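# Uncap the pencil, stand the cap, lay pencil by cube

## Task

Take the cap off the pencil's tip. Set the cap upright on the table, point up, close to the pink cube. Leave the pencil lying flat on the table with its tip next to the pink cube. The pink cube must not be moved.

## Robot and tools

Robot: two arms. left_arm carries a five-finger left hand and right_arm a right hand; each is the mirror of the other. Calibrated bases in the scene frame: left_arm (-0.015, +0.275, +0.047) m, right_arm (-0.024, -0.361, +0.016) m, both almost unrotated. Scene frame: origin at table-top height, halfway between the nominal bases; +z up, +x forward over the table, left_arm toward +y. Arm names do not match image sides.

Frames: hand positions, orientations and targets in results are given in that arm's own base frame. Fixed cameras and the table use the scene frame. Pose offsets in a command run along the axes of that arm's current Hand target.

Hand point: a spot 0.05 m in front of the palm and 0.15 m from the wrist face along the fingers. Its +z runs along straight fingers, +y out of the palm. On the right hand +x points across the palm away from the thumb; on the left hand +x points toward the thumb. Straight fingertips end 0.06-0.07 m past the point along +z, with finger centre lines 0.06 m behind it along -y. A wrist bracket on the little-finger side sticks out and can strike things.

A row is 28 numbers, each in [-1, 1], always covering both arms: left dx, dy, dz, rx, ry, rz, then little, ring, middle, index, thumb_bend, thumb_turn, force_limit, speed; then the same 14 for the right arm. The first six are an offset, not a pose: a displacement of the hand point from its Hand target as it stood when the action (or move) began, along that target's axes. 1.0 equals 0.6 m for dx, dy, dz and 180 degrees for the rotation vector rx, ry, rz. All rows of one action count from the same start, so repeating an offset moves further. Six zeros re-command the current Hand target. The six finger numbers are absolute targets: +1 open/straight, -1 closed; thumb_turn +1 beside the palm, -1 in front of it, opposite the fingers. force_limit maps -1 to about 0 N and +1 to 10 N (15 N for the two thumb motors). speed rises from near zero at -1 to full at +0.48 and stays full up to +1. To keep a hand unchanged, resend the eight numbers of its last executed row; before any row has run for it, use hand_measured plus hand_force_limit and hand_speed.

Tools:
- execute_actions(actions, cameras): actions is a list of actions; each action is a list of up to 15 rows, one per 1/30 s step; a short action repeats its final row. cameras lists camera names, ["all"] or []; images come by default only when actions is empty.
- move(target, speed, blend, blocking, cameras): target is one 28-number row or up to 15 rows, every row an offset from the same starting Hand targets. speed is the path's top speed in m/s, 0.002 to 4.3 (default 0.25), turning at up to twice that in rad/s; one value or one per target. blend, in metres, rounds corners between listed targets (0 stops at each). blocking=false returns early while motion continues. The result adds a move: line (done, off_target, moving, held, fault) and any limits (paced = pose clipped, held = steps withheld). Paths do not avoid obstacles or the other arm; keep them away from an arm's own base.
- wait(seconds 0 to 10, cameras): lets time pass holding last commands.
- stop(cameras): brakes a running move.
- zoom_image(camera, region): region [x0, y0, x1, y1] in pixels, at most 504 wide and high, on the newest image of that camera.
- show_instructions(): shows the reference pages.
- finished_scene(scene): give the current scene number; irreversible, and the goal must hold with the robot hands off.

Cameras: cam_head_left, cam_head_right, cam_high, cam_low (fixed), cam_left_wrist, cam_right_wrist (on the hands), all 672x504.

Results: end_effector_position (m) and end_effector_quat_wxyz in base frame; Hand target, the last commanded pose after clipping, from which the next offsets start; joint positions, velocities (omitted when all still) and torques; hand_measured (positions on the command scale), hand_stopped_by (moving, target, force, stalled, fault), hand_load_n (fingertip load, positive when pushed open; dropping to about 0 means a lost grip). MOTOR HOT warns of heat; OVER-TEMPERATURE FAULT means that arm went limp for 30-60 s.

Behaviour: the controller limits commanded rotation to 40 degrees from the measured orientation per step. Arms often rest 1-3 cm (sometimes 5 cm) short, usually low; resend the missing distance as an offset. Small moves may not start. A thumb turned in front closes on objects 0.035-0.065 m thick, handles down to 0.025 m; a pencil and cap are thinner, so plan pinches carefully. For soft grips close at speed -0.94 or below. A finger motor moves only when its target changes by 0.002 or more; to squeeze harder raise force_limit and send a more closed target; to release send a more open one.

Avoid: dropping or releasing moving parts, fast impacts, hard pushes, excessive finger force, arms touching or one hand closing on the other, knocking the pink cube, and anything leaving the table. Loose objects may occasionally get nudged. Long holding or stretched arms heat motors. Thinking time lets the scene run on.

Each tool is called after ">>>" in YAML: its name, and indented under it one key for each argument.

Reference images:

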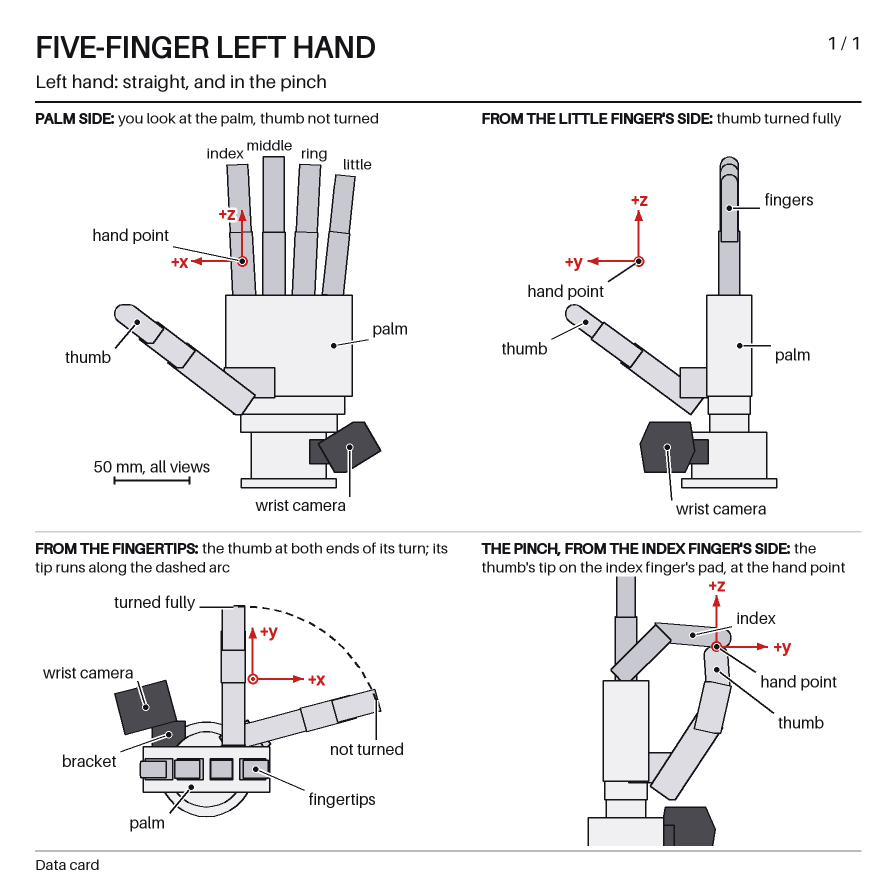

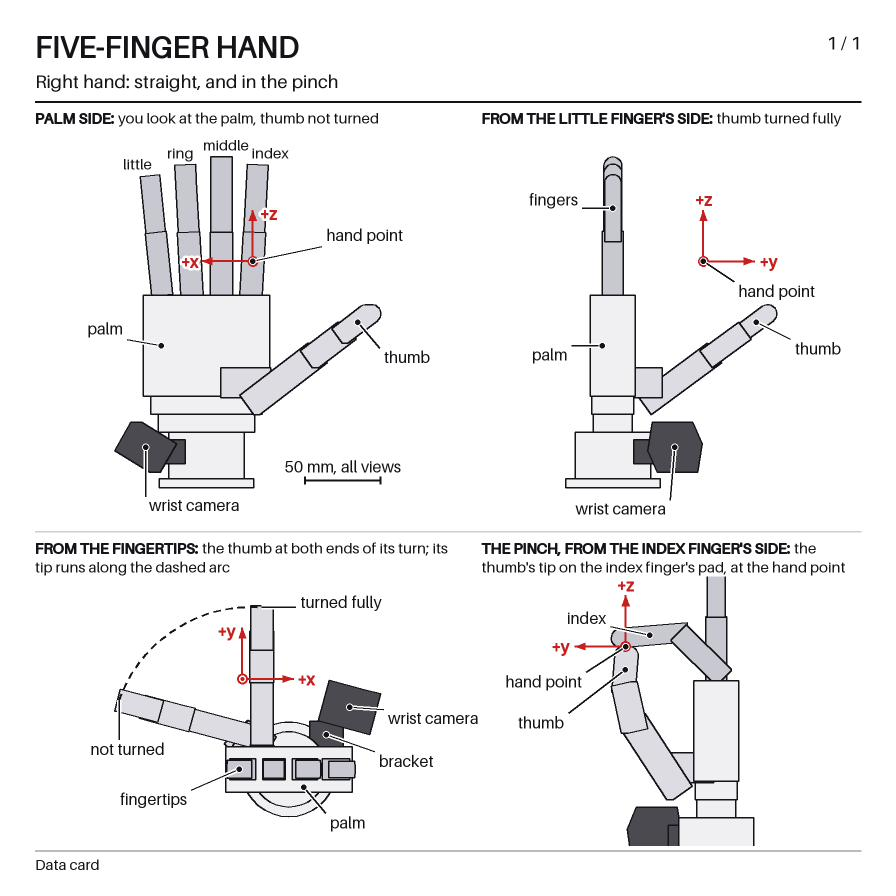

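## Session

>>> execute_actions:
  actions: []

Scene clock: 0.00 s.
left_arm: end_effector_position=(+0.5680, -0.2772, +0.3147) hand_measured=(+1.000, +1.000, +1.000, +1.000, +1.000, +1.000) hand_load_n=(+0.5, +0.0, +0.0, +0.0, +0.0, +0.0) hand_stopped_by=(target, target, target, target, target, target) hand_force_limit=0.00 hand_speed=-0.80 end_effector_quat_wxyz=(+0.658, -0.521, +0.483, -0.250) | right_arm: end_effector_position=(+0.7104, +0.3046, +0.1932) hand_measured=(+1.000, +1.000, +1.000, +1.000, +1.000, +1.000) hand_load_n=(+0.0, +0.0, +0.0, +0.0, -0.5, +0.0) hand_stopped_by=(target, target, target, target, target, target) hand_force_limit=0.00 hand_speed=-0.80 end_effector_quat_wxyz=(-0.627, +0.710, -0.311, -0.073)
Joint positions: left_arm=[-0.739 1.585 1.258 0.301 -1.201 0.361] | right_arm=[0.158 2.155 1.865 -0.152 -1.075 0.135]
Joint velocities: within noise
Joint torques (N m): no reading
Heat: left arm: hottest elbow 30 °C; right arm: hottest elbow 27 °C.
Hand target: left_arm +0.5715, -0.2804, +0.3254; +0.658, -0.524, +0.475, -0.258 | right_arm +0.7163, +0.3055, +0.1980; -0.631, +0.710, -0.306, -0.067
camera_calibration:
cam_left_wrist: T_world_to_cam=[[0.305446, -0.522819, 0.795841, -0.564522], [-0.165715, -0.852216, -0.496252, 0.0144709], [0.937679, 0.0196952, -0.346945, -0.302013], [0, 0, 0, 1]] pos_world=[0.45802, -0.276862, 0.35167]
cam_right_wrist: T_world_to_cam=[[-0.293699, -0.16402, -0.941721, 0.434384], [-0.911, -0.250355, 0.327722, 0.651682], [-0.289518, 0.954159, -0.0758927, 0.0450499], [0, 0, 0, 1]] pos_world=[0.734303, 0.191415, 0.198917]

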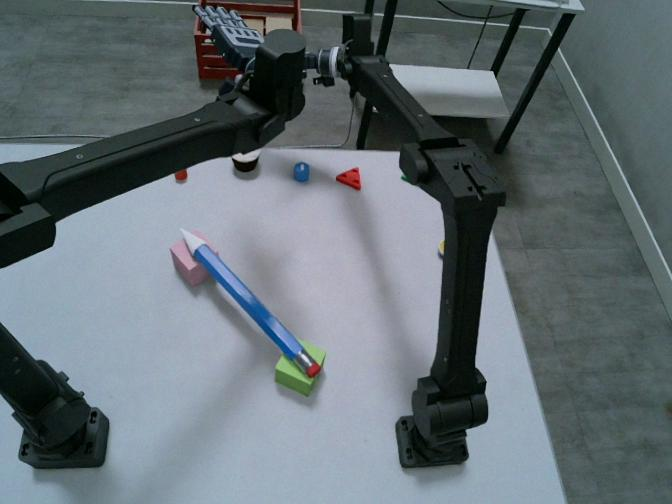

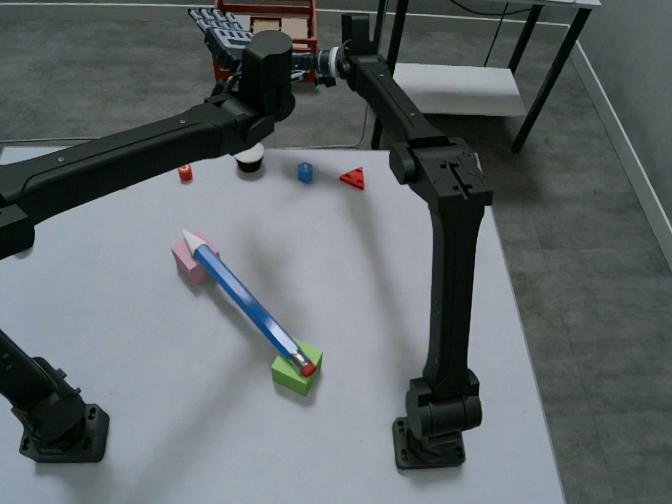

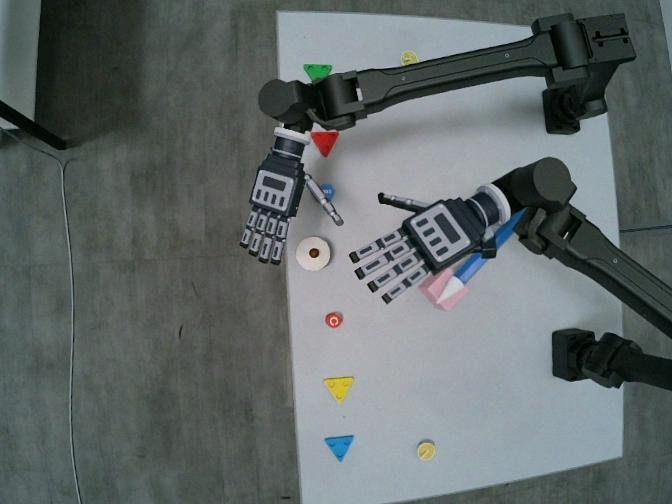

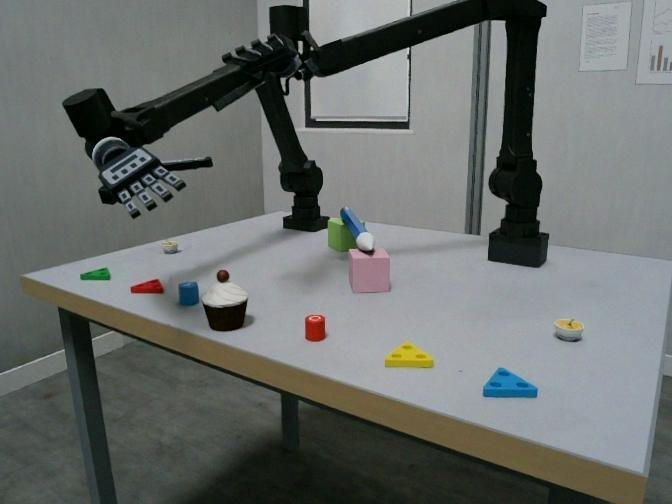

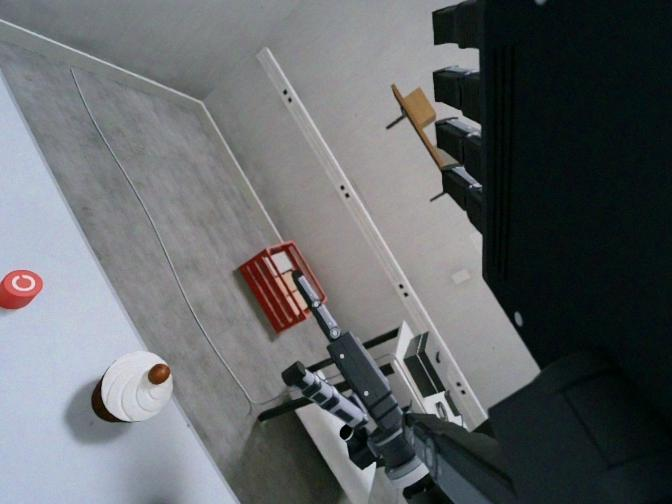

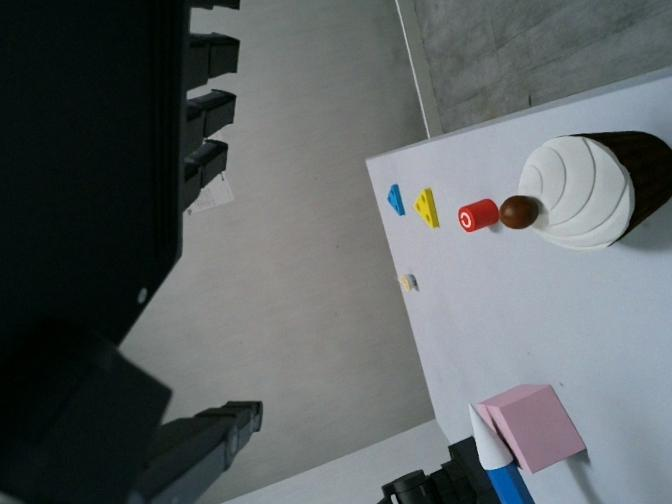

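>>> zoom_image:
  camera: "cam_head_left"
  region: [150, 210, 350, 410]

>>> zoom_image:
  camera: "cam_high"
  region: [400, 180, 560, 340]

Scaled by 2.520 from the camera's 672x504 image, which has a finer 960x720 frame.

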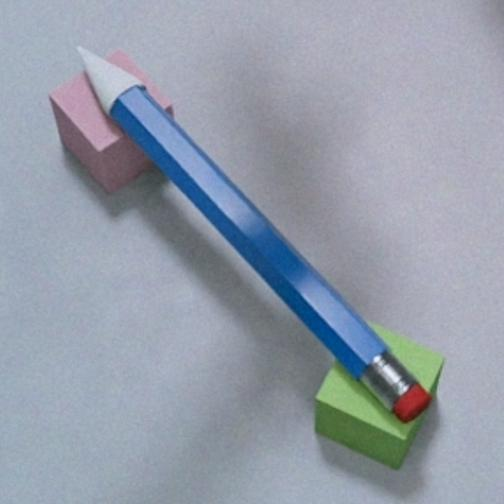

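Scaled by 3.150 from the camera's 672x504 image, which has a finer 960x720 frame.

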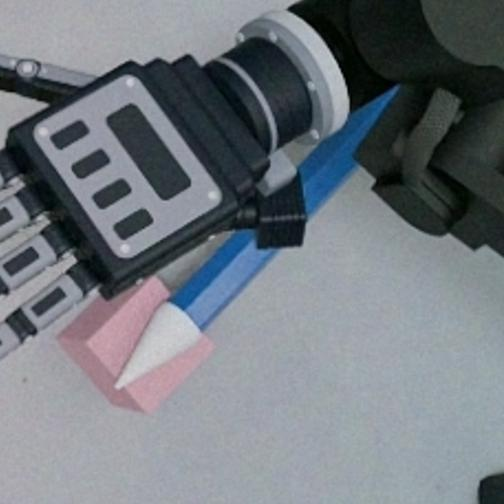

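>>> move:
  target: [-0.4628, 0.305, -0.3577, -0.1339, 0.4266, 0.0703, 1,1,1,1,1,-1,0,0, 0,0,0,0,0,0, 1,1,1,1,1,-1,0,0]
  speed: 0.4
  cameras: ["cam_head_left","cam_high"]

Scene clock: 23.40 s.
left_arm: end_effector_position=(+0.2319, -0.0883, +0.2493) hand_measured=(+1.000, +1.000, +1.000, +1.000, +1.000, -1.000) hand_load_n=(+0.0, +0.0, +0.0, +0.0, +0.0, +0.0) hand_stopped_by=(target, target, target, target, target, target) hand_force_limit=0.00 hand_speed=0.00 end_effector_quat_wxyz=(+0.129, -0.318, +0.867, -0.360) | right_arm: end_effector_position=(+0.7104, +0.3046, +0.1932) hand_measured=(+1.000, +1.000, +1.000, +1.000, +1.000, -1.000) hand_load_n=(-0.5, -0.5, +0.0, +0.0, +0.0, +0.0) hand_stopped_by=(target, target, target, target, target, target) hand_force_limit=0.00 hand_speed=0.00 end_effector_quat_wxyz=(-0.627, +0.710, -0.311, -0.073)
Joint positions: left_arm=[0.026 0.712 0.877 -1.181 0.588 0.722] | right_arm=[0.158 2.155 1.865 -0.152 -1.075 0.135]
Joint torques (N m): left_arm=[2.67 -1.55 8.94 0.91 0.45 0.02] | right_arm=[0.79 -18.26 11.47 1.48 -0.48 0]
Heat: left arm: hottest elbow 34 °C; right arm: hottest elbow 37 °C.
Hand target: left_arm +0.2347, -0.0854, +0.2531; +0.131, -0.318, +0.868, -0.359 | right_arm +0.7163, +0.3055, +0.1980; -0.631, +0.710, -0.306, -0.067
Off the commanded pose: left_arm 0.006 m, 0 deg | right_arm 0.008 m, 1 deg.
move: done
Images, in order (width x height): cam_head_left 672x504, cam_high 672x504.

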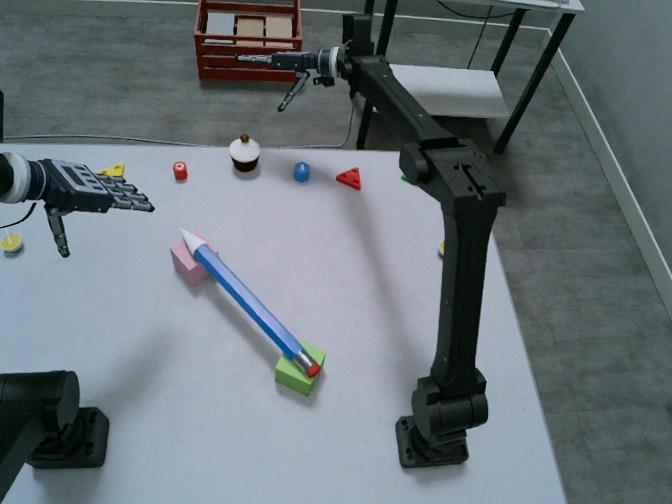

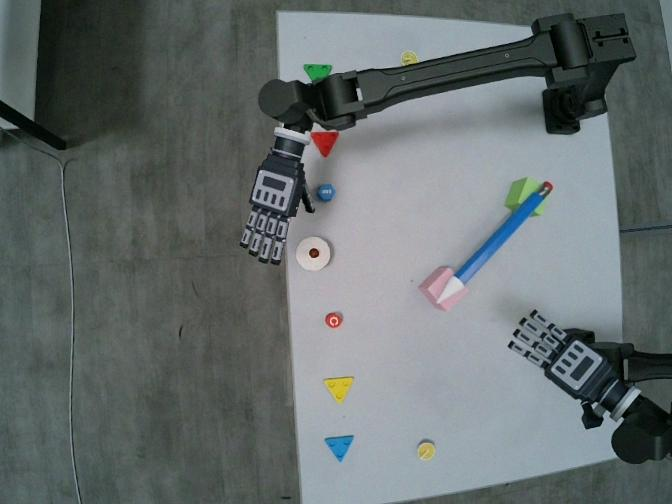

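>>> move:
  target: [0,0,0,0,0,0, 1,1,1,1,1,-1,0,0, -0.644,0.4582,-0.2125,-0.27,-0.228,-0.3119, 1,1,1,1,1,-1,0,0]
  speed: 0.4
  cameras: ["cam_head_left","cam_high","cam_right_wrist","cam_low"]

Scene clock: 27.40 s.
left_arm: end_effector_position=(+0.2319, -0.0883, +0.2493) hand_measured=(+1.000, +1.000, +1.000, +1.000, +1.000, -1.000) hand_load_n=(+0.0, +0.0, +0.0, -0.5, +0.0, +0.0) hand_stopped_by=(target, target, target, target, target, target) hand_force_limit=0.00 hand_speed=0.00 end_effector_quat_wxyz=(+0.129, -0.318, +0.868, -0.360) | right_arm: end_effector_position=(+0.2300, +0.3181, +0.1741) hand_measured=(+1.000, +1.000, +1.000, +1.000, +1.000, -1.000) hand_load_n=(+0.0, +0.0, +0.0, +0.0, +0.0, +0.0) hand_stopped_by=(target, target, target, target, target, target) hand_force_limit=0.00 hand_speed=0.00 end_effector_quat_wxyz=(-0.323, +0.884, +0.318, -0.118)
Joint positions: left_arm=[0.026 0.712 0.877 -1.181 0.588 0.723] | right_arm=[0.739 1.429 1.218 -1.323 -0.701 -1.509]
Joint torques (N m): left_arm=[2.67 -1.55 8.94 0.91 0.45 0.03] | right_arm=[1.38 -9.17 7.9 0.08 -0.5 -0.08]
Heat: left arm: hottest elbow 35 °C; right arm: hottest elbow 38 °C.
Hand target: left_arm +0.2347, -0.0854, +0.2531; +0.131, -0.317, +0.868, -0.359 | right_arm +0.2258, +0.3162, +0.1736; -0.321, +0.882, +0.323, -0.118
Off the commanded pose: left_arm 0.006 m, 0 deg | right_arm 0.005 m, 1 deg.
move: done
camera_calibration:
cam_right_wrist: T_world_to_cam=[[0.70582, -0.402924, -0.582641, 0.061147], [-0.279854, -0.914181, 0.293181, 0.295634], [-0.650769, -0.0438781, -0.758007, 0.410961], [0, 0, 0, 1]] pos_world=[0.307016, 0.312932, 0.260464]
Images, in order (width x height): cam_head_left 672x504, cam_high 672x504, cam_low 672x504, cam_right_wrist 672x504.

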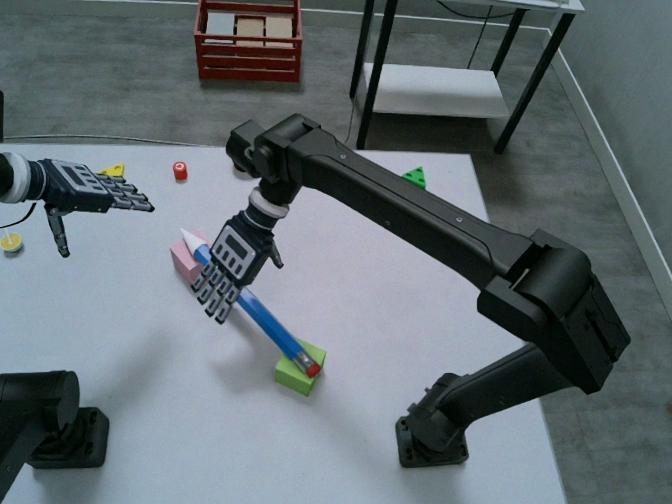

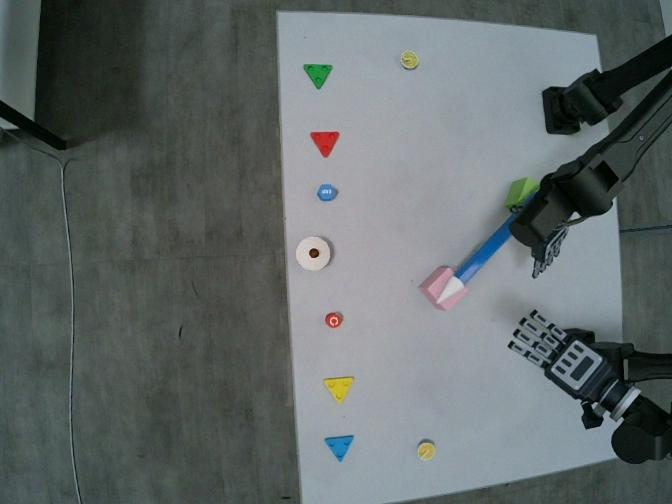

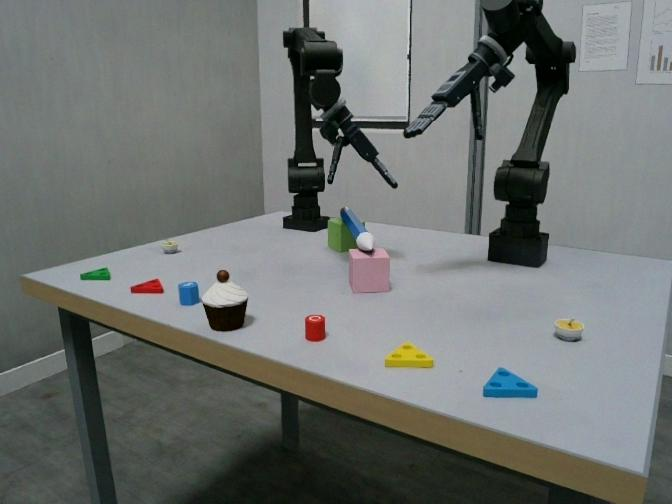

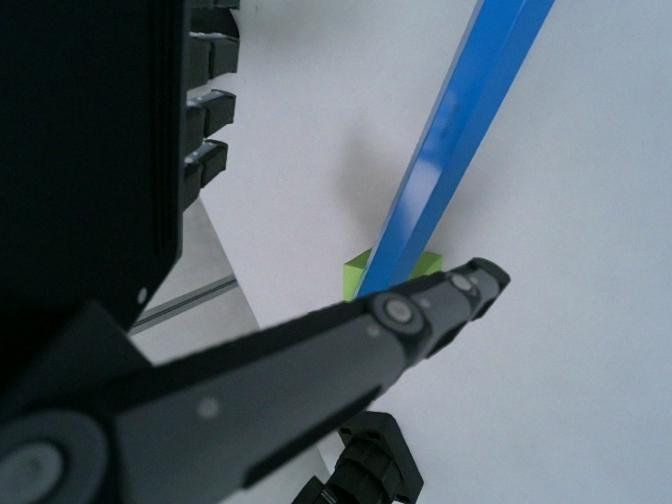

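>>> move:
  target: [0,0,0,0,0,0, 1,1,1,1,1,-1,0,0, -0.004,0.063,0.08,0,0,0, 1,1,1,1,1,-1,0,0]
  speed: 0.2
  cameras: ["cam_right_wrist"]

Scene clock: 31.47 s.
left_arm: end_effector_position=(+0.2319, -0.0883, +0.2493) hand_measured=(+1.000, +1.000, +1.000, +1.000, +1.000, -1.000) hand_load_n=(+0.0, +0.0, +0.0, +0.0, +0.0, +0.0) hand_stopped_by=(target, target, target, target, target, target) hand_force_limit=0.00 hand_speed=0.00 end_effector_quat_wxyz=(+0.129, -0.318, +0.868, -0.360) | right_arm: end_effector_position=(+0.2264, +0.3146, +0.1231) hand_measured=(+1.000, +1.000, +1.000, +1.000, +1.000, -1.000) hand_load_n=(+0.0, +0.0, +0.0, +0.0, +0.0, +0.0) hand_stopped_by=(target, target, target, target, target, target) hand_force_limit=0.00 hand_speed=0.00 end_effector_quat_wxyz=(-0.326, +0.883, +0.321, -0.109)
Joint positions: left_arm=[0.026 0.712 0.877 -1.181 0.588 0.723] | right_arm=[0.739 1.44 1.092 -1.166 -0.7 -1.509]
Joint torques (N m): left_arm=[2.67 -1.49 8.94 0.91 0.45 0.03] | right_arm=[1.49 -7.06 7.71 0.44 -0.49 -0.02]
Heat: left arm: hottest elbow 35 °C; right arm: hottest elbow 37 °C.
Hand target: left_arm +0.2347, -0.0854, +0.2531; +0.131, -0.317, +0.868, -0.359 | right_arm +0.2227, +0.3160, +0.1125; -0.321, +0.882, +0.323, -0.118
Off the commanded pose: left_arm 0.006 m, 0 deg | right_arm 0.011 m, 1 deg.
move: off_target (right_arm)
camera_calibration:
cam_right_wrist: T_world_to_cam=[[0.714601, -0.395554, -0.57696, 0.0275076], [-0.284213, -0.917809, 0.277218, 0.310514], [-0.639194, -0.0341213, -0.768288, 0.36535], [0, 0, 0, 1]] pos_world=[0.302124, 0.308339, 0.210485]
Images, in order (width x height): cam_right_wrist 672x504.

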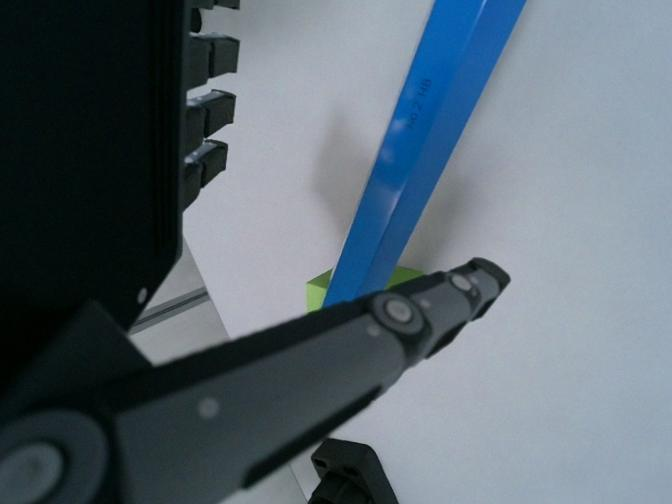

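>>> move:
  target: [0,0,0,0,0,0, 1,1,1,1,1,-1,0,0, -0.002,0.0472,0.0682,0,0,0, 1,1,1,1,1,-1,0,0]
  speed: 0.15
  cameras: ["cam_right_wrist","cam_low"]

Scene clock: 34.00 s.
left_arm: end_effector_position=(+0.2319, -0.0883, +0.2493) hand_measured=(+1.000, +1.000, +1.000, +1.000, +1.000, -1.000) hand_load_n=(+0.0, +0.0, +0.0, +0.0, +0.0, +0.0) hand_stopped_by=(target, target, target, target, target, target) hand_force_limit=0.00 hand_speed=0.00 end_effector_quat_wxyz=(+0.129, -0.318, +0.868, -0.360) | right_arm: end_effector_position=(+0.2238, +0.3174, +0.0719) hand_measured=(+1.000, +1.000, +1.000, +1.000, +1.000, -1.000) hand_load_n=(+0.0, +0.0, +0.0, -0.5, +0.0, +0.0) hand_stopped_by=(target, target, target, target, target, target) hand_force_limit=0.00 hand_speed=0.00 end_effector_quat_wxyz=(-0.326, +0.882, +0.324, -0.109)
Joint positions: left_arm=[0.026 0.712 0.877 -1.181 0.588 0.723] | right_arm=[0.749 1.496 1.006 -1.018 -0.699 -1.503]
Joint torques (N m): left_arm=[2.67 -1.55 8.94 0.91 0.46 0.03] | right_arm=[1.67 -7.47 7.53 0.61 -0.54 0.09]
Heat: left arm: hottest elbow 36 °C; right arm: hottest elbow 37 °C.
Hand target: left_arm +0.2347, -0.0854, +0.2531; +0.131, -0.317, +0.868, -0.359 | right_arm +0.2189, +0.3187, +0.0630; -0.321, +0.882, +0.323, -0.118
Off the commanded pose: left_arm 0.006 m, 0 deg | right_arm 0.010 m, 1 deg.
move: done
camera_calibration:
cam_right_wrist: T_world_to_cam=[[0.718113, -0.390686, -0.575916, -0.0015101], [-0.279399, -0.919781, 0.275571, 0.326293], [-0.637378, -0.0369803, -0.769664, 0.325043], [0, 0, 0, 1]] pos_world=[0.299426, 0.311548, 0.159388]
Images, in order (width x height): cam_low 672x504, cam_right_wrist 672x504.

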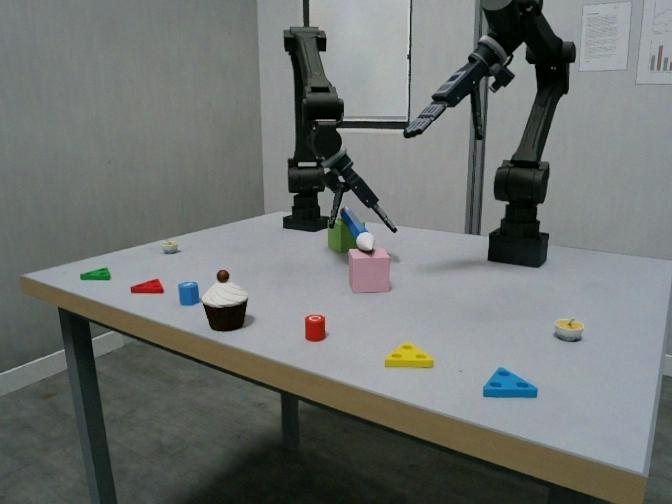

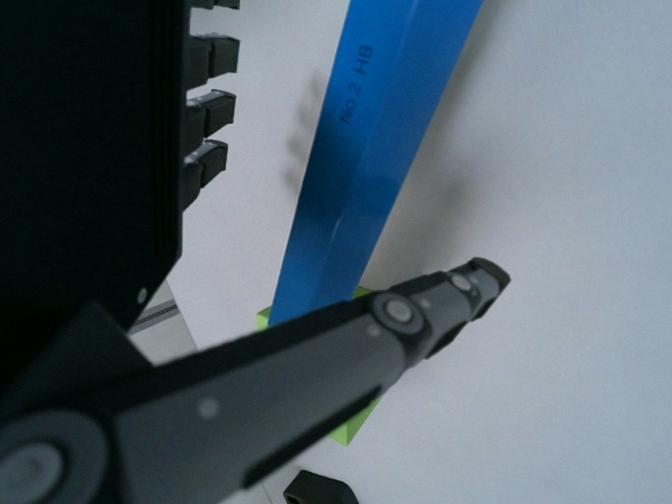

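>>> move:
  target: [0,0,0,0,0,0, 1,1,1,1,1,-1,0,0, 0,0,0,0,0,0, 0.1,0.1,0.1,0.1,0.7,-1,-0.6,-0.75]
  speed: 0.15
  cameras: ["cam_right_wrist"]

Scene clock: 37.33 s.
left_arm: end_effector_position=(+0.2319, -0.0883, +0.2493) hand_measured=(+1.000, +1.000, +1.000, +1.000, +1.000, -1.000) hand_load_n=(+0.0, +0.0, +0.0, +0.0, +0.0, +0.0) hand_stopped_by=(target, target, target, target, target, target) hand_force_limit=0.00 hand_speed=0.00 end_effector_quat_wxyz=(+0.129, -0.318, +0.868, -0.360) | right_arm: end_effector_position=(+0.2238, +0.3174, +0.0719) hand_measured=(+0.100, +0.100, +0.100, +0.100, +0.700, -1.000) hand_load_n=(+0.0, +0.0, +0.0, +0.5, +0.0, +0.0) hand_stopped_by=(target, target, target, target, target, target) hand_force_limit=-0.60 hand_speed=-0.75 end_effector_quat_wxyz=(-0.326, +0.882, +0.323, -0.109)
Joint positions: left_arm=[0.026 0.712 0.877 -1.181 0.588 0.723] | right_arm=[0.749 1.496 1.006 -1.018 -0.699 -1.502]
Joint torques (N m): left_arm=[2.67 -1.55 8.94 0.9 0.45 0.03] | right_arm=[2.26 -7.59 7.38 0.62 -0.49 0.06]
Heat: left arm: hottest elbow 36 °C; right arm: hottest elbow 37 °C.
Hand target: left_arm +0.2347, -0.0854, +0.2531; +0.131, -0.317, +0.868, -0.359 | right_arm +0.2189, +0.3187, +0.0630; -0.321, +0.882, +0.323, -0.118
Off the commanded pose: left_arm 0.006 m, 0 deg | right_arm 0.010 m, 1 deg.
move: done
camera_calibration:
cam_right_wrist: T_world_to_cam=[[0.717635, -0.391283, -0.576106, -0.00119018], [-0.279858, -0.919535, 0.275926, 0.326204], [-0.637715, -0.0367862, -0.769394, 0.325036], [0, 0, 0, 1]] pos_world=[0.299425, 0.311447, 0.159387]
Images, in order (width x height): cam_right_wrist 672x504.

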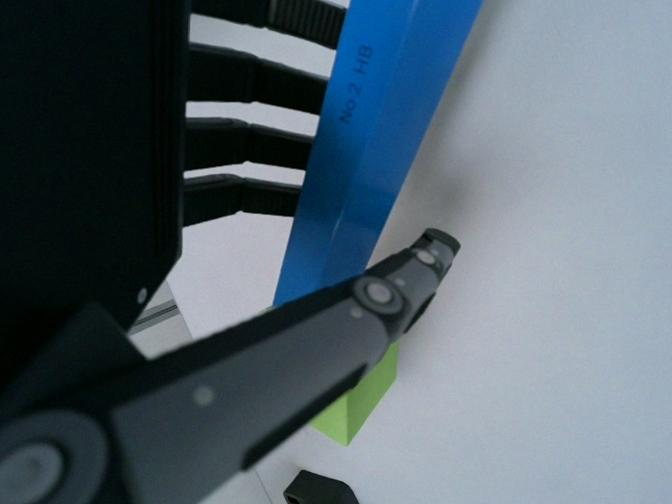

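>>> move:
  target: [0,0,0,0,0,0, 1,1,1,1,1,-1,0,0, 0,0,0,0,0,0, 0.0,0.0,0.0,0.0,0.2,-1,-0.65,-0.75]
  speed: 0.15
  cameras: ["cam_right_wrist"]

Scene clock: 39.53 s.
left_arm: end_effector_position=(+0.2319, -0.0883, +0.2493) hand_measured=(+1.000, +1.000, +1.000, +1.000, +1.000, -1.000) hand_load_n=(+0.0, +0.0, +0.0, +0.0, +0.0, +0.0) hand_stopped_by=(target, target, target, target, target, target) hand_force_limit=0.00 hand_speed=0.00 end_effector_quat_wxyz=(+0.129, -0.318, +0.868, -0.360) | right_arm: end_effector_position=(+0.2240, +0.3171, +0.0718) hand_measured=(+0.000, +0.000, +0.000, +0.000, +0.360, -1.000) hand_load_n=(+0.0, +1.0, +0.0, +1.0, +4.0, +0.5) hand_stopped_by=(target, target, target, target, force, target) hand_force_limit=-0.65 hand_speed=-0.75 end_effector_quat_wxyz=(-0.325, +0.882, +0.323, -0.108)
Joint positions: left_arm=[0.026 0.712 0.877 -1.181 0.588 0.723] | right_arm=[0.749 1.496 1.006 -1.018 -0.697 -1.502]
Joint torques (N m): left_arm=[2.67 -1.55 8.94 0.91 0.45 0.03] | right_arm=[2.02 -7.82 7.35 0.65 -0.57 0.05]
Heat: left arm: hottest elbow 37 °C; right arm: hottest elbow 37 °C.
Hand target: left_arm +0.2347, -0.0854, +0.2531; +0.131, -0.317, +0.868, -0.359 | right_arm +0.2189, +0.3187, +0.0630; -0.321, +0.882, +0.323, -0.118
Off the commanded pose: left_arm 0.006 m, 0 deg | right_arm 0.010 m, 1 deg.
move: done
camera_calibration:
cam_right_wrist: T_world_to_cam=[[0.718318, -0.392243, -0.5746, -0.00144665], [-0.280378, -0.919085, 0.276896, 0.326], [-0.636716, -0.0377939, -0.770171, 0.325237], [0, 0, 0, 1]] pos_world=[0.299526, 0.311346, 0.159389]
Images, in order (width x height): cam_right_wrist 672x504.

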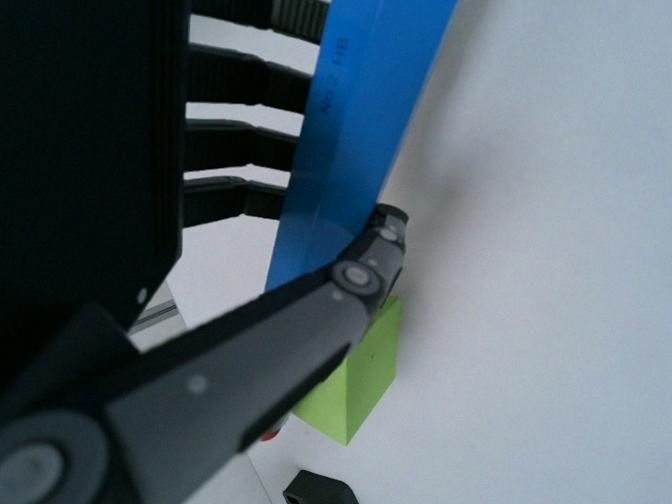

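>>> move:
  target: [0,0,0,0,0,0, 1,1,1,1,1,-1,0,0, 0,0,0,0,0,0, -0.15,-0.15,-0.15,-0.15,0.1,-1,-0.2,-0.85]
  speed: 0.15
  cameras: ["cam_right_wrist"]

Scene clock: 43.17 s.
left_arm: end_effector_position=(+0.2319, -0.0883, +0.2493) hand_measured=(+1.000, +1.000, +1.000, +1.000, +1.000, -1.000) hand_load_n=(+0.0, +0.0, +0.0, +0.0, +0.0, +0.0) hand_stopped_by=(target, target, target, target, target, target) hand_force_limit=0.00 hand_speed=0.00 end_effector_quat_wxyz=(+0.129, -0.318, +0.868, -0.360) | right_arm: end_effector_position=(+0.2239, +0.3169, +0.0707) hand_measured=(-0.150, -0.096, -0.052, -0.024, +0.358, -1.000) hand_load_n=(+1.5, +0.5, +0.0, +1.5, +3.5, +1.5) hand_stopped_by=(target, force, force, force, force, target) hand_force_limit=-0.20 hand_speed=-0.85 end_effector_quat_wxyz=(-0.324, +0.882, +0.323, -0.110)
Joint positions: left_arm=[0.026 0.712 0.877 -1.181 0.588 0.723] | right_arm=[0.749 1.499 1.006 -1.018 -0.696 -1.502]
Joint torques (N m): left_arm=[2.67 -1.55 8.92 0.91 0.45 0.03] | right_arm=[1.96 -7.41 7.27 0.5 -0.62 0.05]
Heat: left arm: hottest elbow 37 °C; right arm: hottest elbow 37 °C.
Hand target: left_arm +0.2347, -0.0854, +0.2531; +0.131, -0.317, +0.868, -0.359 | right_arm +0.2188, +0.3187, +0.0629; -0.321, +0.882, +0.323, -0.118
Off the commanded pose: left_arm 0.006 m, 0 deg | right_arm 0.009 m, 1 deg.
move: done
camera_calibration:
cam_right_wrist: T_world_to_cam=[[0.717334, -0.394057, -0.574587, -0.00128023], [-0.28012, -0.918219, 0.280011, 0.325491], [-0.637937, -0.0399085, -0.769053, 0.325158], [0, 0, 0, 1]] pos_world=[0.299525, 0.311344, 0.158187]
Images, in order (width x height): cam_right_wrist 672x504.

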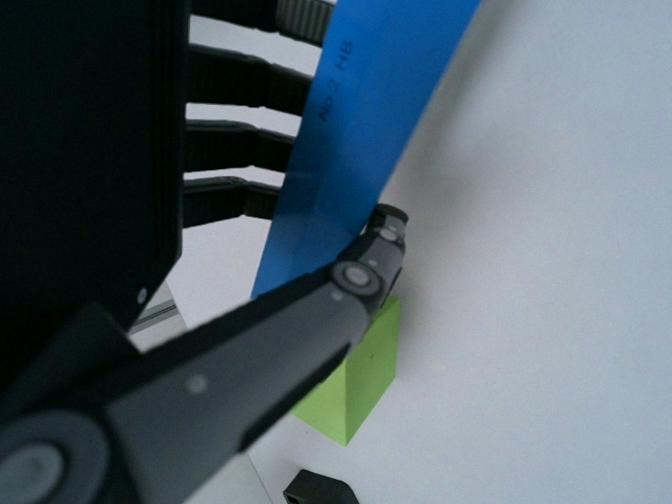

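>>> wait:
  seconds: 0.1
  cameras: ["cam_head_left","cam_low"]

>>> zoom_image:
  camera: "cam_low"
  region: [280, 160, 440, 300]

>>> zoom_image:
  camera: "cam_head_left"
  region: [150, 210, 350, 410]

Scene clock: 45.60 s.
left_arm: end_effector_position=(+0.2319, -0.0883, +0.2493) hand_measured=(+1.000, +1.000, +1.000, +1.000, +1.000, -1.000) hand_load_n=(+0.0, +0.0, +0.0, +0.0, +0.0, +0.0) hand_stopped_by=(target, target, target, target, target, target) hand_force_limit=0.00 hand_speed=0.00 end_effector_quat_wxyz=(+0.129, -0.318, +0.868, -0.360) | right_arm: end_effector_position=(+0.2239, +0.3169, +0.0707) hand_measured=(-0.150, -0.096, -0.052, -0.024, +0.358, -1.000) hand_load_n=(+1.5, +0.5, +0.0, +1.0, +3.5, +1.5) hand_stopped_by=(target, force, force, force, force, target) hand_force_limit=-0.20 hand_speed=-0.85 end_effector_quat_wxyz=(-0.324, +0.882, +0.323, -0.110)
Joint positions: left_arm=[0.026 0.712 0.877 -1.181 0.588 0.723] | right_arm=[0.749 1.499 1.006 -1.018 -0.696 -1.502]
Joint torques (N m): left_arm=[2.73 -1.55 8.94 0.91 0.45 0.03] | right_arm=[1.49 -7.82 7.35 0.59 -0.64 0.09]
Heat: left arm: hottest elbow 37 °C; right arm: hottest elbow 37 °C.
Hand target: left_arm +0.2347, -0.0854, +0.2531; +0.131, -0.317, +0.868, -0.359 | right_arm +0.2188, +0.3187, +0.0629; -0.321, +0.882, +0.323, -0.118
Off the commanded pose: left_arm 0.006 m, 0 deg | right_arm 0.009 m, 1 deg.
wait: 0.10 s; at rest from the start
Images, in order (width x height): cam_head_left 672x504, cam_low 672x504.

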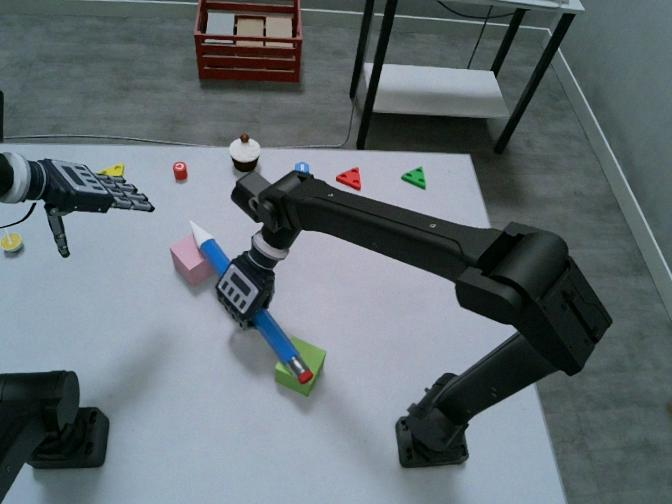

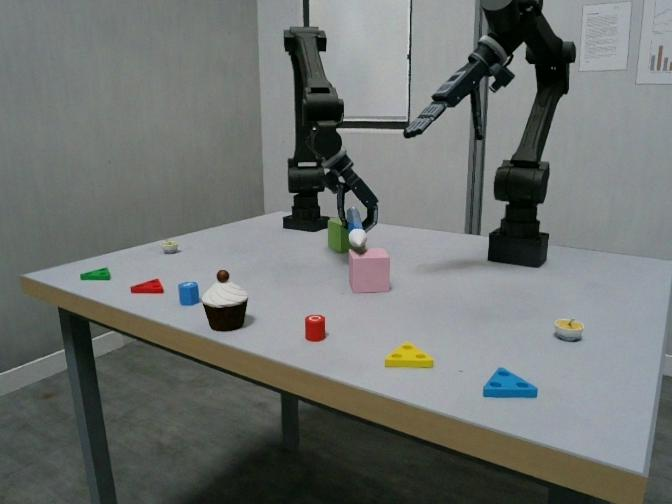

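Scaled by 3.150 from the camera's 672x504 image, which has a finer 960x720 frame.

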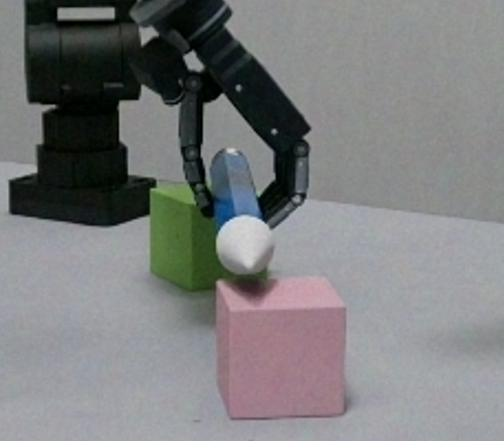

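Scaled by 2.520 from the camera's 672x504 image, which has a finer 960x720 frame.

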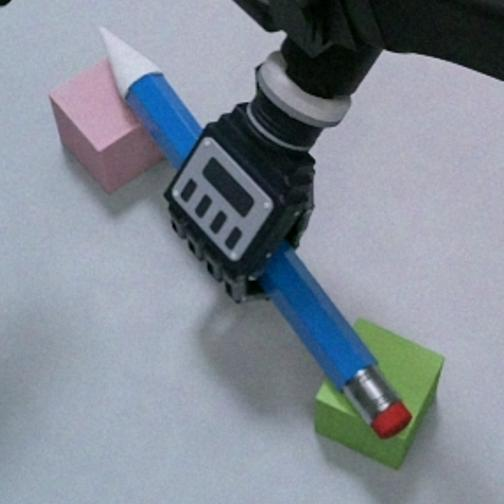

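>>> move:
  target: [0,0,0,0,0,0, 1,1,1,1,1,-1,0,0, 0,-0.03,-0.035,0,0,0, -0.15,-0.15,-0.15,-0.15,0.1,-1,-0.2,-0.85]
  speed: 0.1

>>> move:
  target: [0,0,0,0,0,0, 1,1,1,1,1,-1,0,0, 0,0,0,0,0,0, -0.15,-0.15,-0.3,-0.3,-0.1,-1,0.2,-0.85]
  speed: 0.1
  cameras: ["cam_head_left","cam_low","cam_right_wrist"]

Scene clock: 47.90 s.
left_arm: end_effector_position=(+0.2319, -0.0883, +0.2493) hand_measured=(+1.000, +1.000, +1.000, +1.000, +1.000, -1.000) hand_load_n=(+0.0, +0.0, +0.0, +0.0, +0.0, +0.0) hand_stopped_by=(target, target, target, target, target, target) hand_force_limit=0.00 hand_speed=0.00 end_effector_quat_wxyz=(+0.129, -0.318, +0.868, -0.360) | right_arm: end_effector_position=(+0.2130, +0.3070, +0.0722) hand_measured=(-0.150, -0.096, -0.052, -0.024, +0.356, -1.000) hand_load_n=(+0.0, +0.0, +0.0, +1.0, +1.0, +0.0) hand_stopped_by=(target, force, force, force, force, target) hand_force_limit=-0.20 hand_speed=-0.85 end_effector_quat_wxyz=(-0.314, +0.886, +0.314, -0.134)
Joint positions: left_arm=[0.026 0.712 0.877 -1.181 0.588 0.723] | right_arm=[0.749 1.499 1.006 -1.074 -0.696 -1.502]
Joint torques (N m): left_arm=[2.67 -1.55 8.94 0.9 0.45 0.03] | right_arm=[1.49 -9.76 10.4 -0.18 -0.66 0.05]
Heat: left arm: hottest elbow 38 °C; right arm: hottest elbow 38 °C.
Hand target: left_arm +0.2347, -0.0854, +0.2531; +0.131, -0.317, +0.868, -0.359 | right_arm +0.2186, +0.3190, +0.0905; -0.321, +0.882, +0.323, -0.118
Off the commanded pose: left_arm 0.006 m, 0 deg | right_arm 0.023 m, 2 deg.
move: off_target (right_arm)

Scene clock: 48.43 s.
left_arm: end_effector_position=(+0.2319, -0.0883, +0.2493) hand_measured=(+1.000, +1.000, +1.000, +1.000, +1.000, -1.000) hand_load_n=(+0.0, +0.0, +0.0, +0.0, +0.0, +0.0) hand_stopped_by=(target, target, target, target, target, target) hand_force_limit=0.00 hand_speed=0.00 end_effector_quat_wxyz=(+0.129, -0.318, +0.868, -0.360) | right_arm: end_effector_position=(+0.2129, +0.3070, +0.0722) hand_measured=(-0.150, -0.096, -0.134, -0.132, +0.334, -1.000) hand_load_n=(+0.5, +0.0, +0.0, +2.0, +1.5, -0.5) hand_stopped_by=(target, force, force, force, force, target) hand_force_limit=0.20 hand_speed=-0.85 end_effector_quat_wxyz=(-0.314, +0.886, +0.314, -0.134)
Joint positions: left_arm=[0.026 0.712 0.877 -1.181 0.588 0.723] | right_arm=[0.75 1.499 1.006 -1.074 -0.696 -1.502]
Joint torques (N m): left_arm=[2.67 -1.55 8.94 0.91 0.45 0.03] | right_arm=[1.9 -9.88 10.45 -0.29 -0.7 0.02]
Heat: left arm: hottest elbow 38 °C; right arm: hottest elbow 38 °C.
Hand target: left_arm +0.2347, -0.0854, +0.2531; +0.131, -0.317, +0.868, -0.359 | right_arm +0.2187, +0.3189, +0.0905; -0.321, +0.882, +0.323, -0.118
Off the commanded pose: left_arm 0.006 m, 0 deg | right_arm 0.023 m, 2 deg.
move: off_target (right_arm)
camera_calibration:
cam_right_wrist: T_world_to_cam=[[0.693774, -0.416096, -0.587828, 0.0163138], [-0.267003, -0.906648, 0.326648, 0.303165], [-0.66887, -0.0696683, -0.740108, 0.332614], [0, 0, 0, 1]] pos_world=[0.292103, 0.304824, 0.156731]
Images, in order (width x height): cam_head_left 672x504, cam_low 672x504, cam_right_wrist 672x504.

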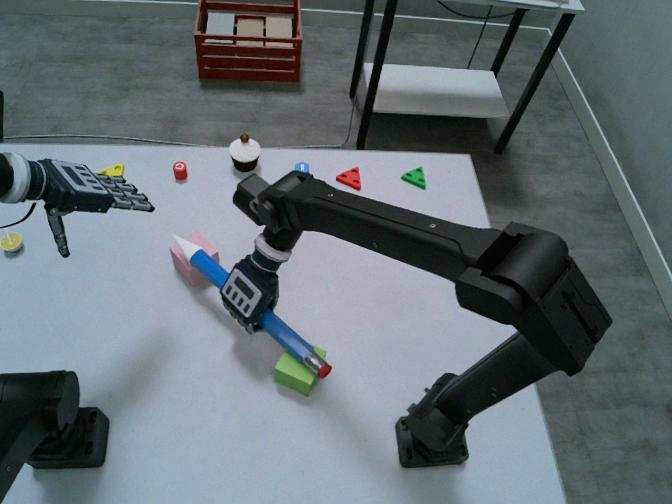

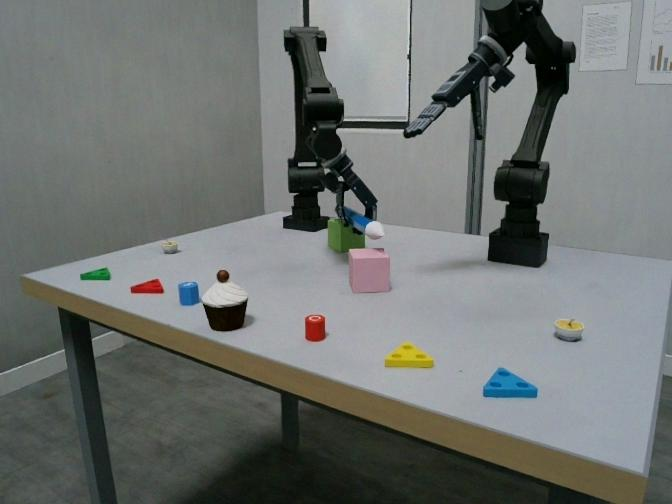

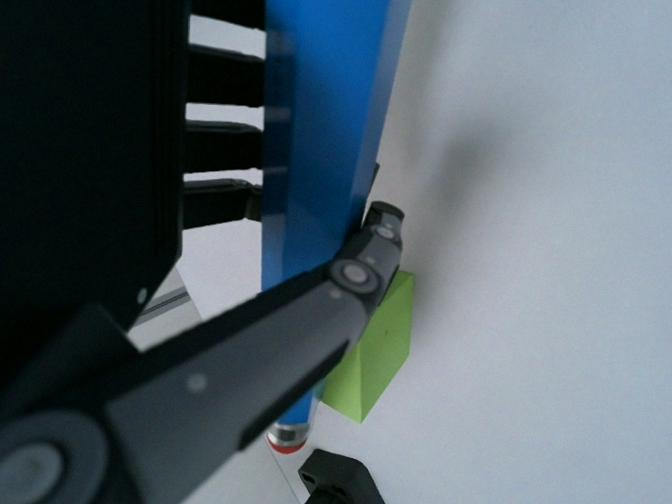

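>>> move:
  target: [0,0,0,0,0,0, 1,1,1,1,1,-1,0,0, 0,0,0,0,0,0, -0.4,-0.4,-0.4,-0.4,-0.1,-1,-0.1,-0.88]
  speed: 0.1
  cameras: ["cam_head_left","cam_low","cam_right_wrist"]

>>> zoom_image:
  camera: "cam_low"
  region: [280, 160, 440, 300]

>>> zoom_image:
  camera: "cam_head_left"
  region: [150, 210, 350, 410]

Scene clock: 51.23 s.
left_arm: end_effector_position=(+0.2319, -0.0883, +0.2493) hand_measured=(+1.000, +1.000, +1.000, +1.000, +1.000, -1.000) hand_load_n=(+0.0, +0.0, +0.0, +0.0, +0.0, +0.0) hand_stopped_by=(target, target, target, target, target, target) hand_force_limit=0.00 hand_speed=0.00 end_effector_quat_wxyz=(+0.129, -0.318, +0.868, -0.360) | right_arm: end_effector_position=(+0.2128, +0.3070, +0.0722) hand_measured=(-0.400, -0.400, -0.318, -0.398, +0.334, -1.000) hand_load_n=(+0.0, +0.5, +7.5, +1.5, +1.5, +0.0) hand_stopped_by=(target, target, force, force, force, target) hand_force_limit=-0.10 hand_speed=-0.88 end_effector_quat_wxyz=(-0.313, +0.886, +0.315, -0.134)
Joint positions: left_arm=[0.026 0.712 0.877 -1.181 0.588 0.723] | right_arm=[0.75 1.499 1.006 -1.075 -0.696 -1.502]
Joint torques (N m): left_arm=[2.67 -1.55 8.95 0.9 0.45 0.03] | right_arm=[1.96 -10.29 10.41 -0.18 -0.65 0.06]
Heat: left arm: hottest elbow 38 °C; right arm: hottest elbow 39 °C.
Hand target: left_arm +0.2347, -0.0854, +0.2531; +0.131, -0.317, +0.868, -0.359 | right_arm +0.2187, +0.3189, +0.0905; -0.321, +0.882, +0.323, -0.118
Off the commanded pose: left_arm 0.006 m, 0 deg | right_arm 0.023 m, 2 deg.
move: off_target (right_arm)
camera_calibration:
cam_right_wrist: T_world_to_cam=[[0.693885, -0.416138, -0.587668, 0.0163212], [-0.266659, -0.906582, 0.327111, 0.303069], [-0.668892, -0.0702705, -0.74003, 0.332658], [0, 0, 0, 1]] pos_world=[0.292003, 0.304924, 0.156631]
Images, in order (width x height): cam_head_left 672x504, cam_low 672x504, cam_right_wrist 672x504.

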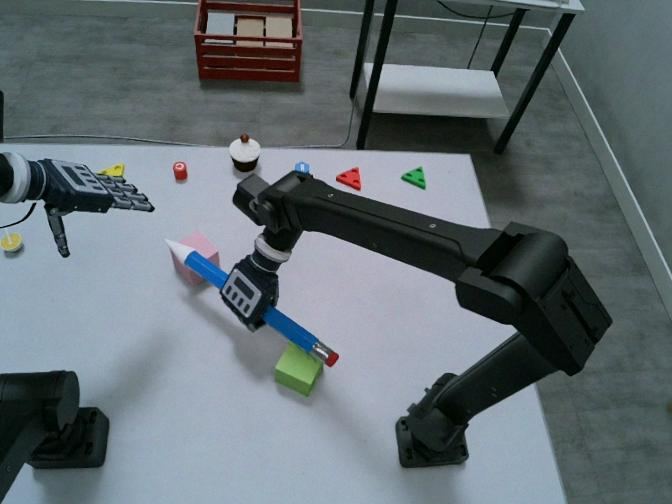

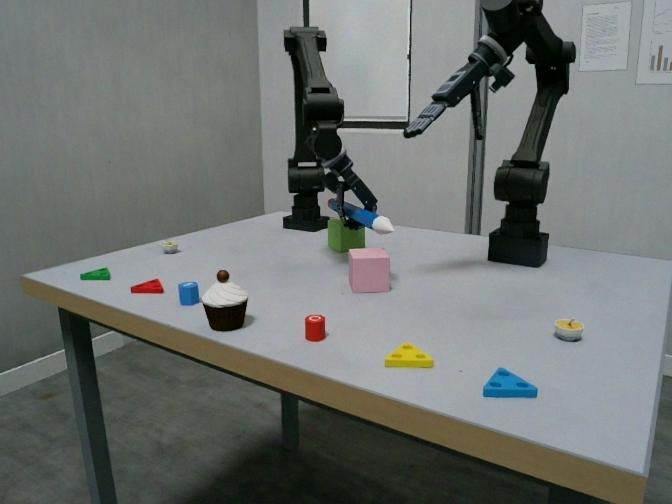

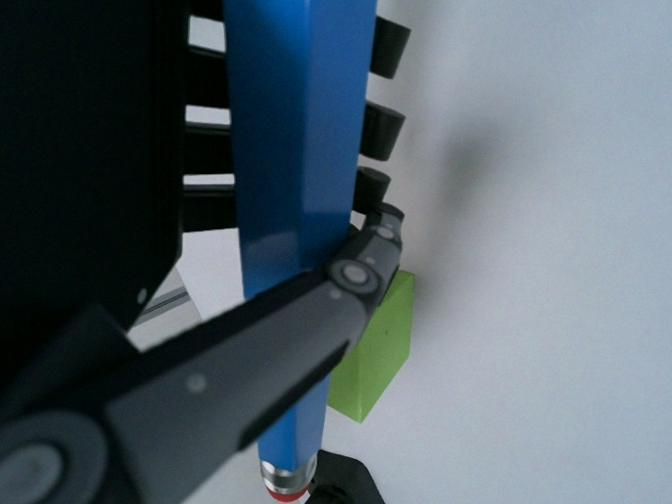

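Scaled by 3.150 from the camera's 672x504 image, which has a finer 960x720 frame.

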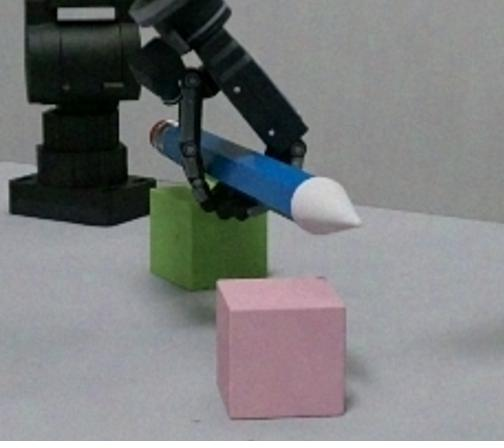

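Scaled by 2.520 from the camera's 672x504 image, which has a finer 960x720 frame.

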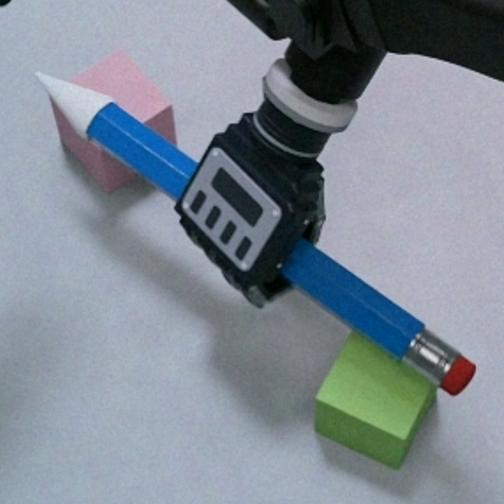

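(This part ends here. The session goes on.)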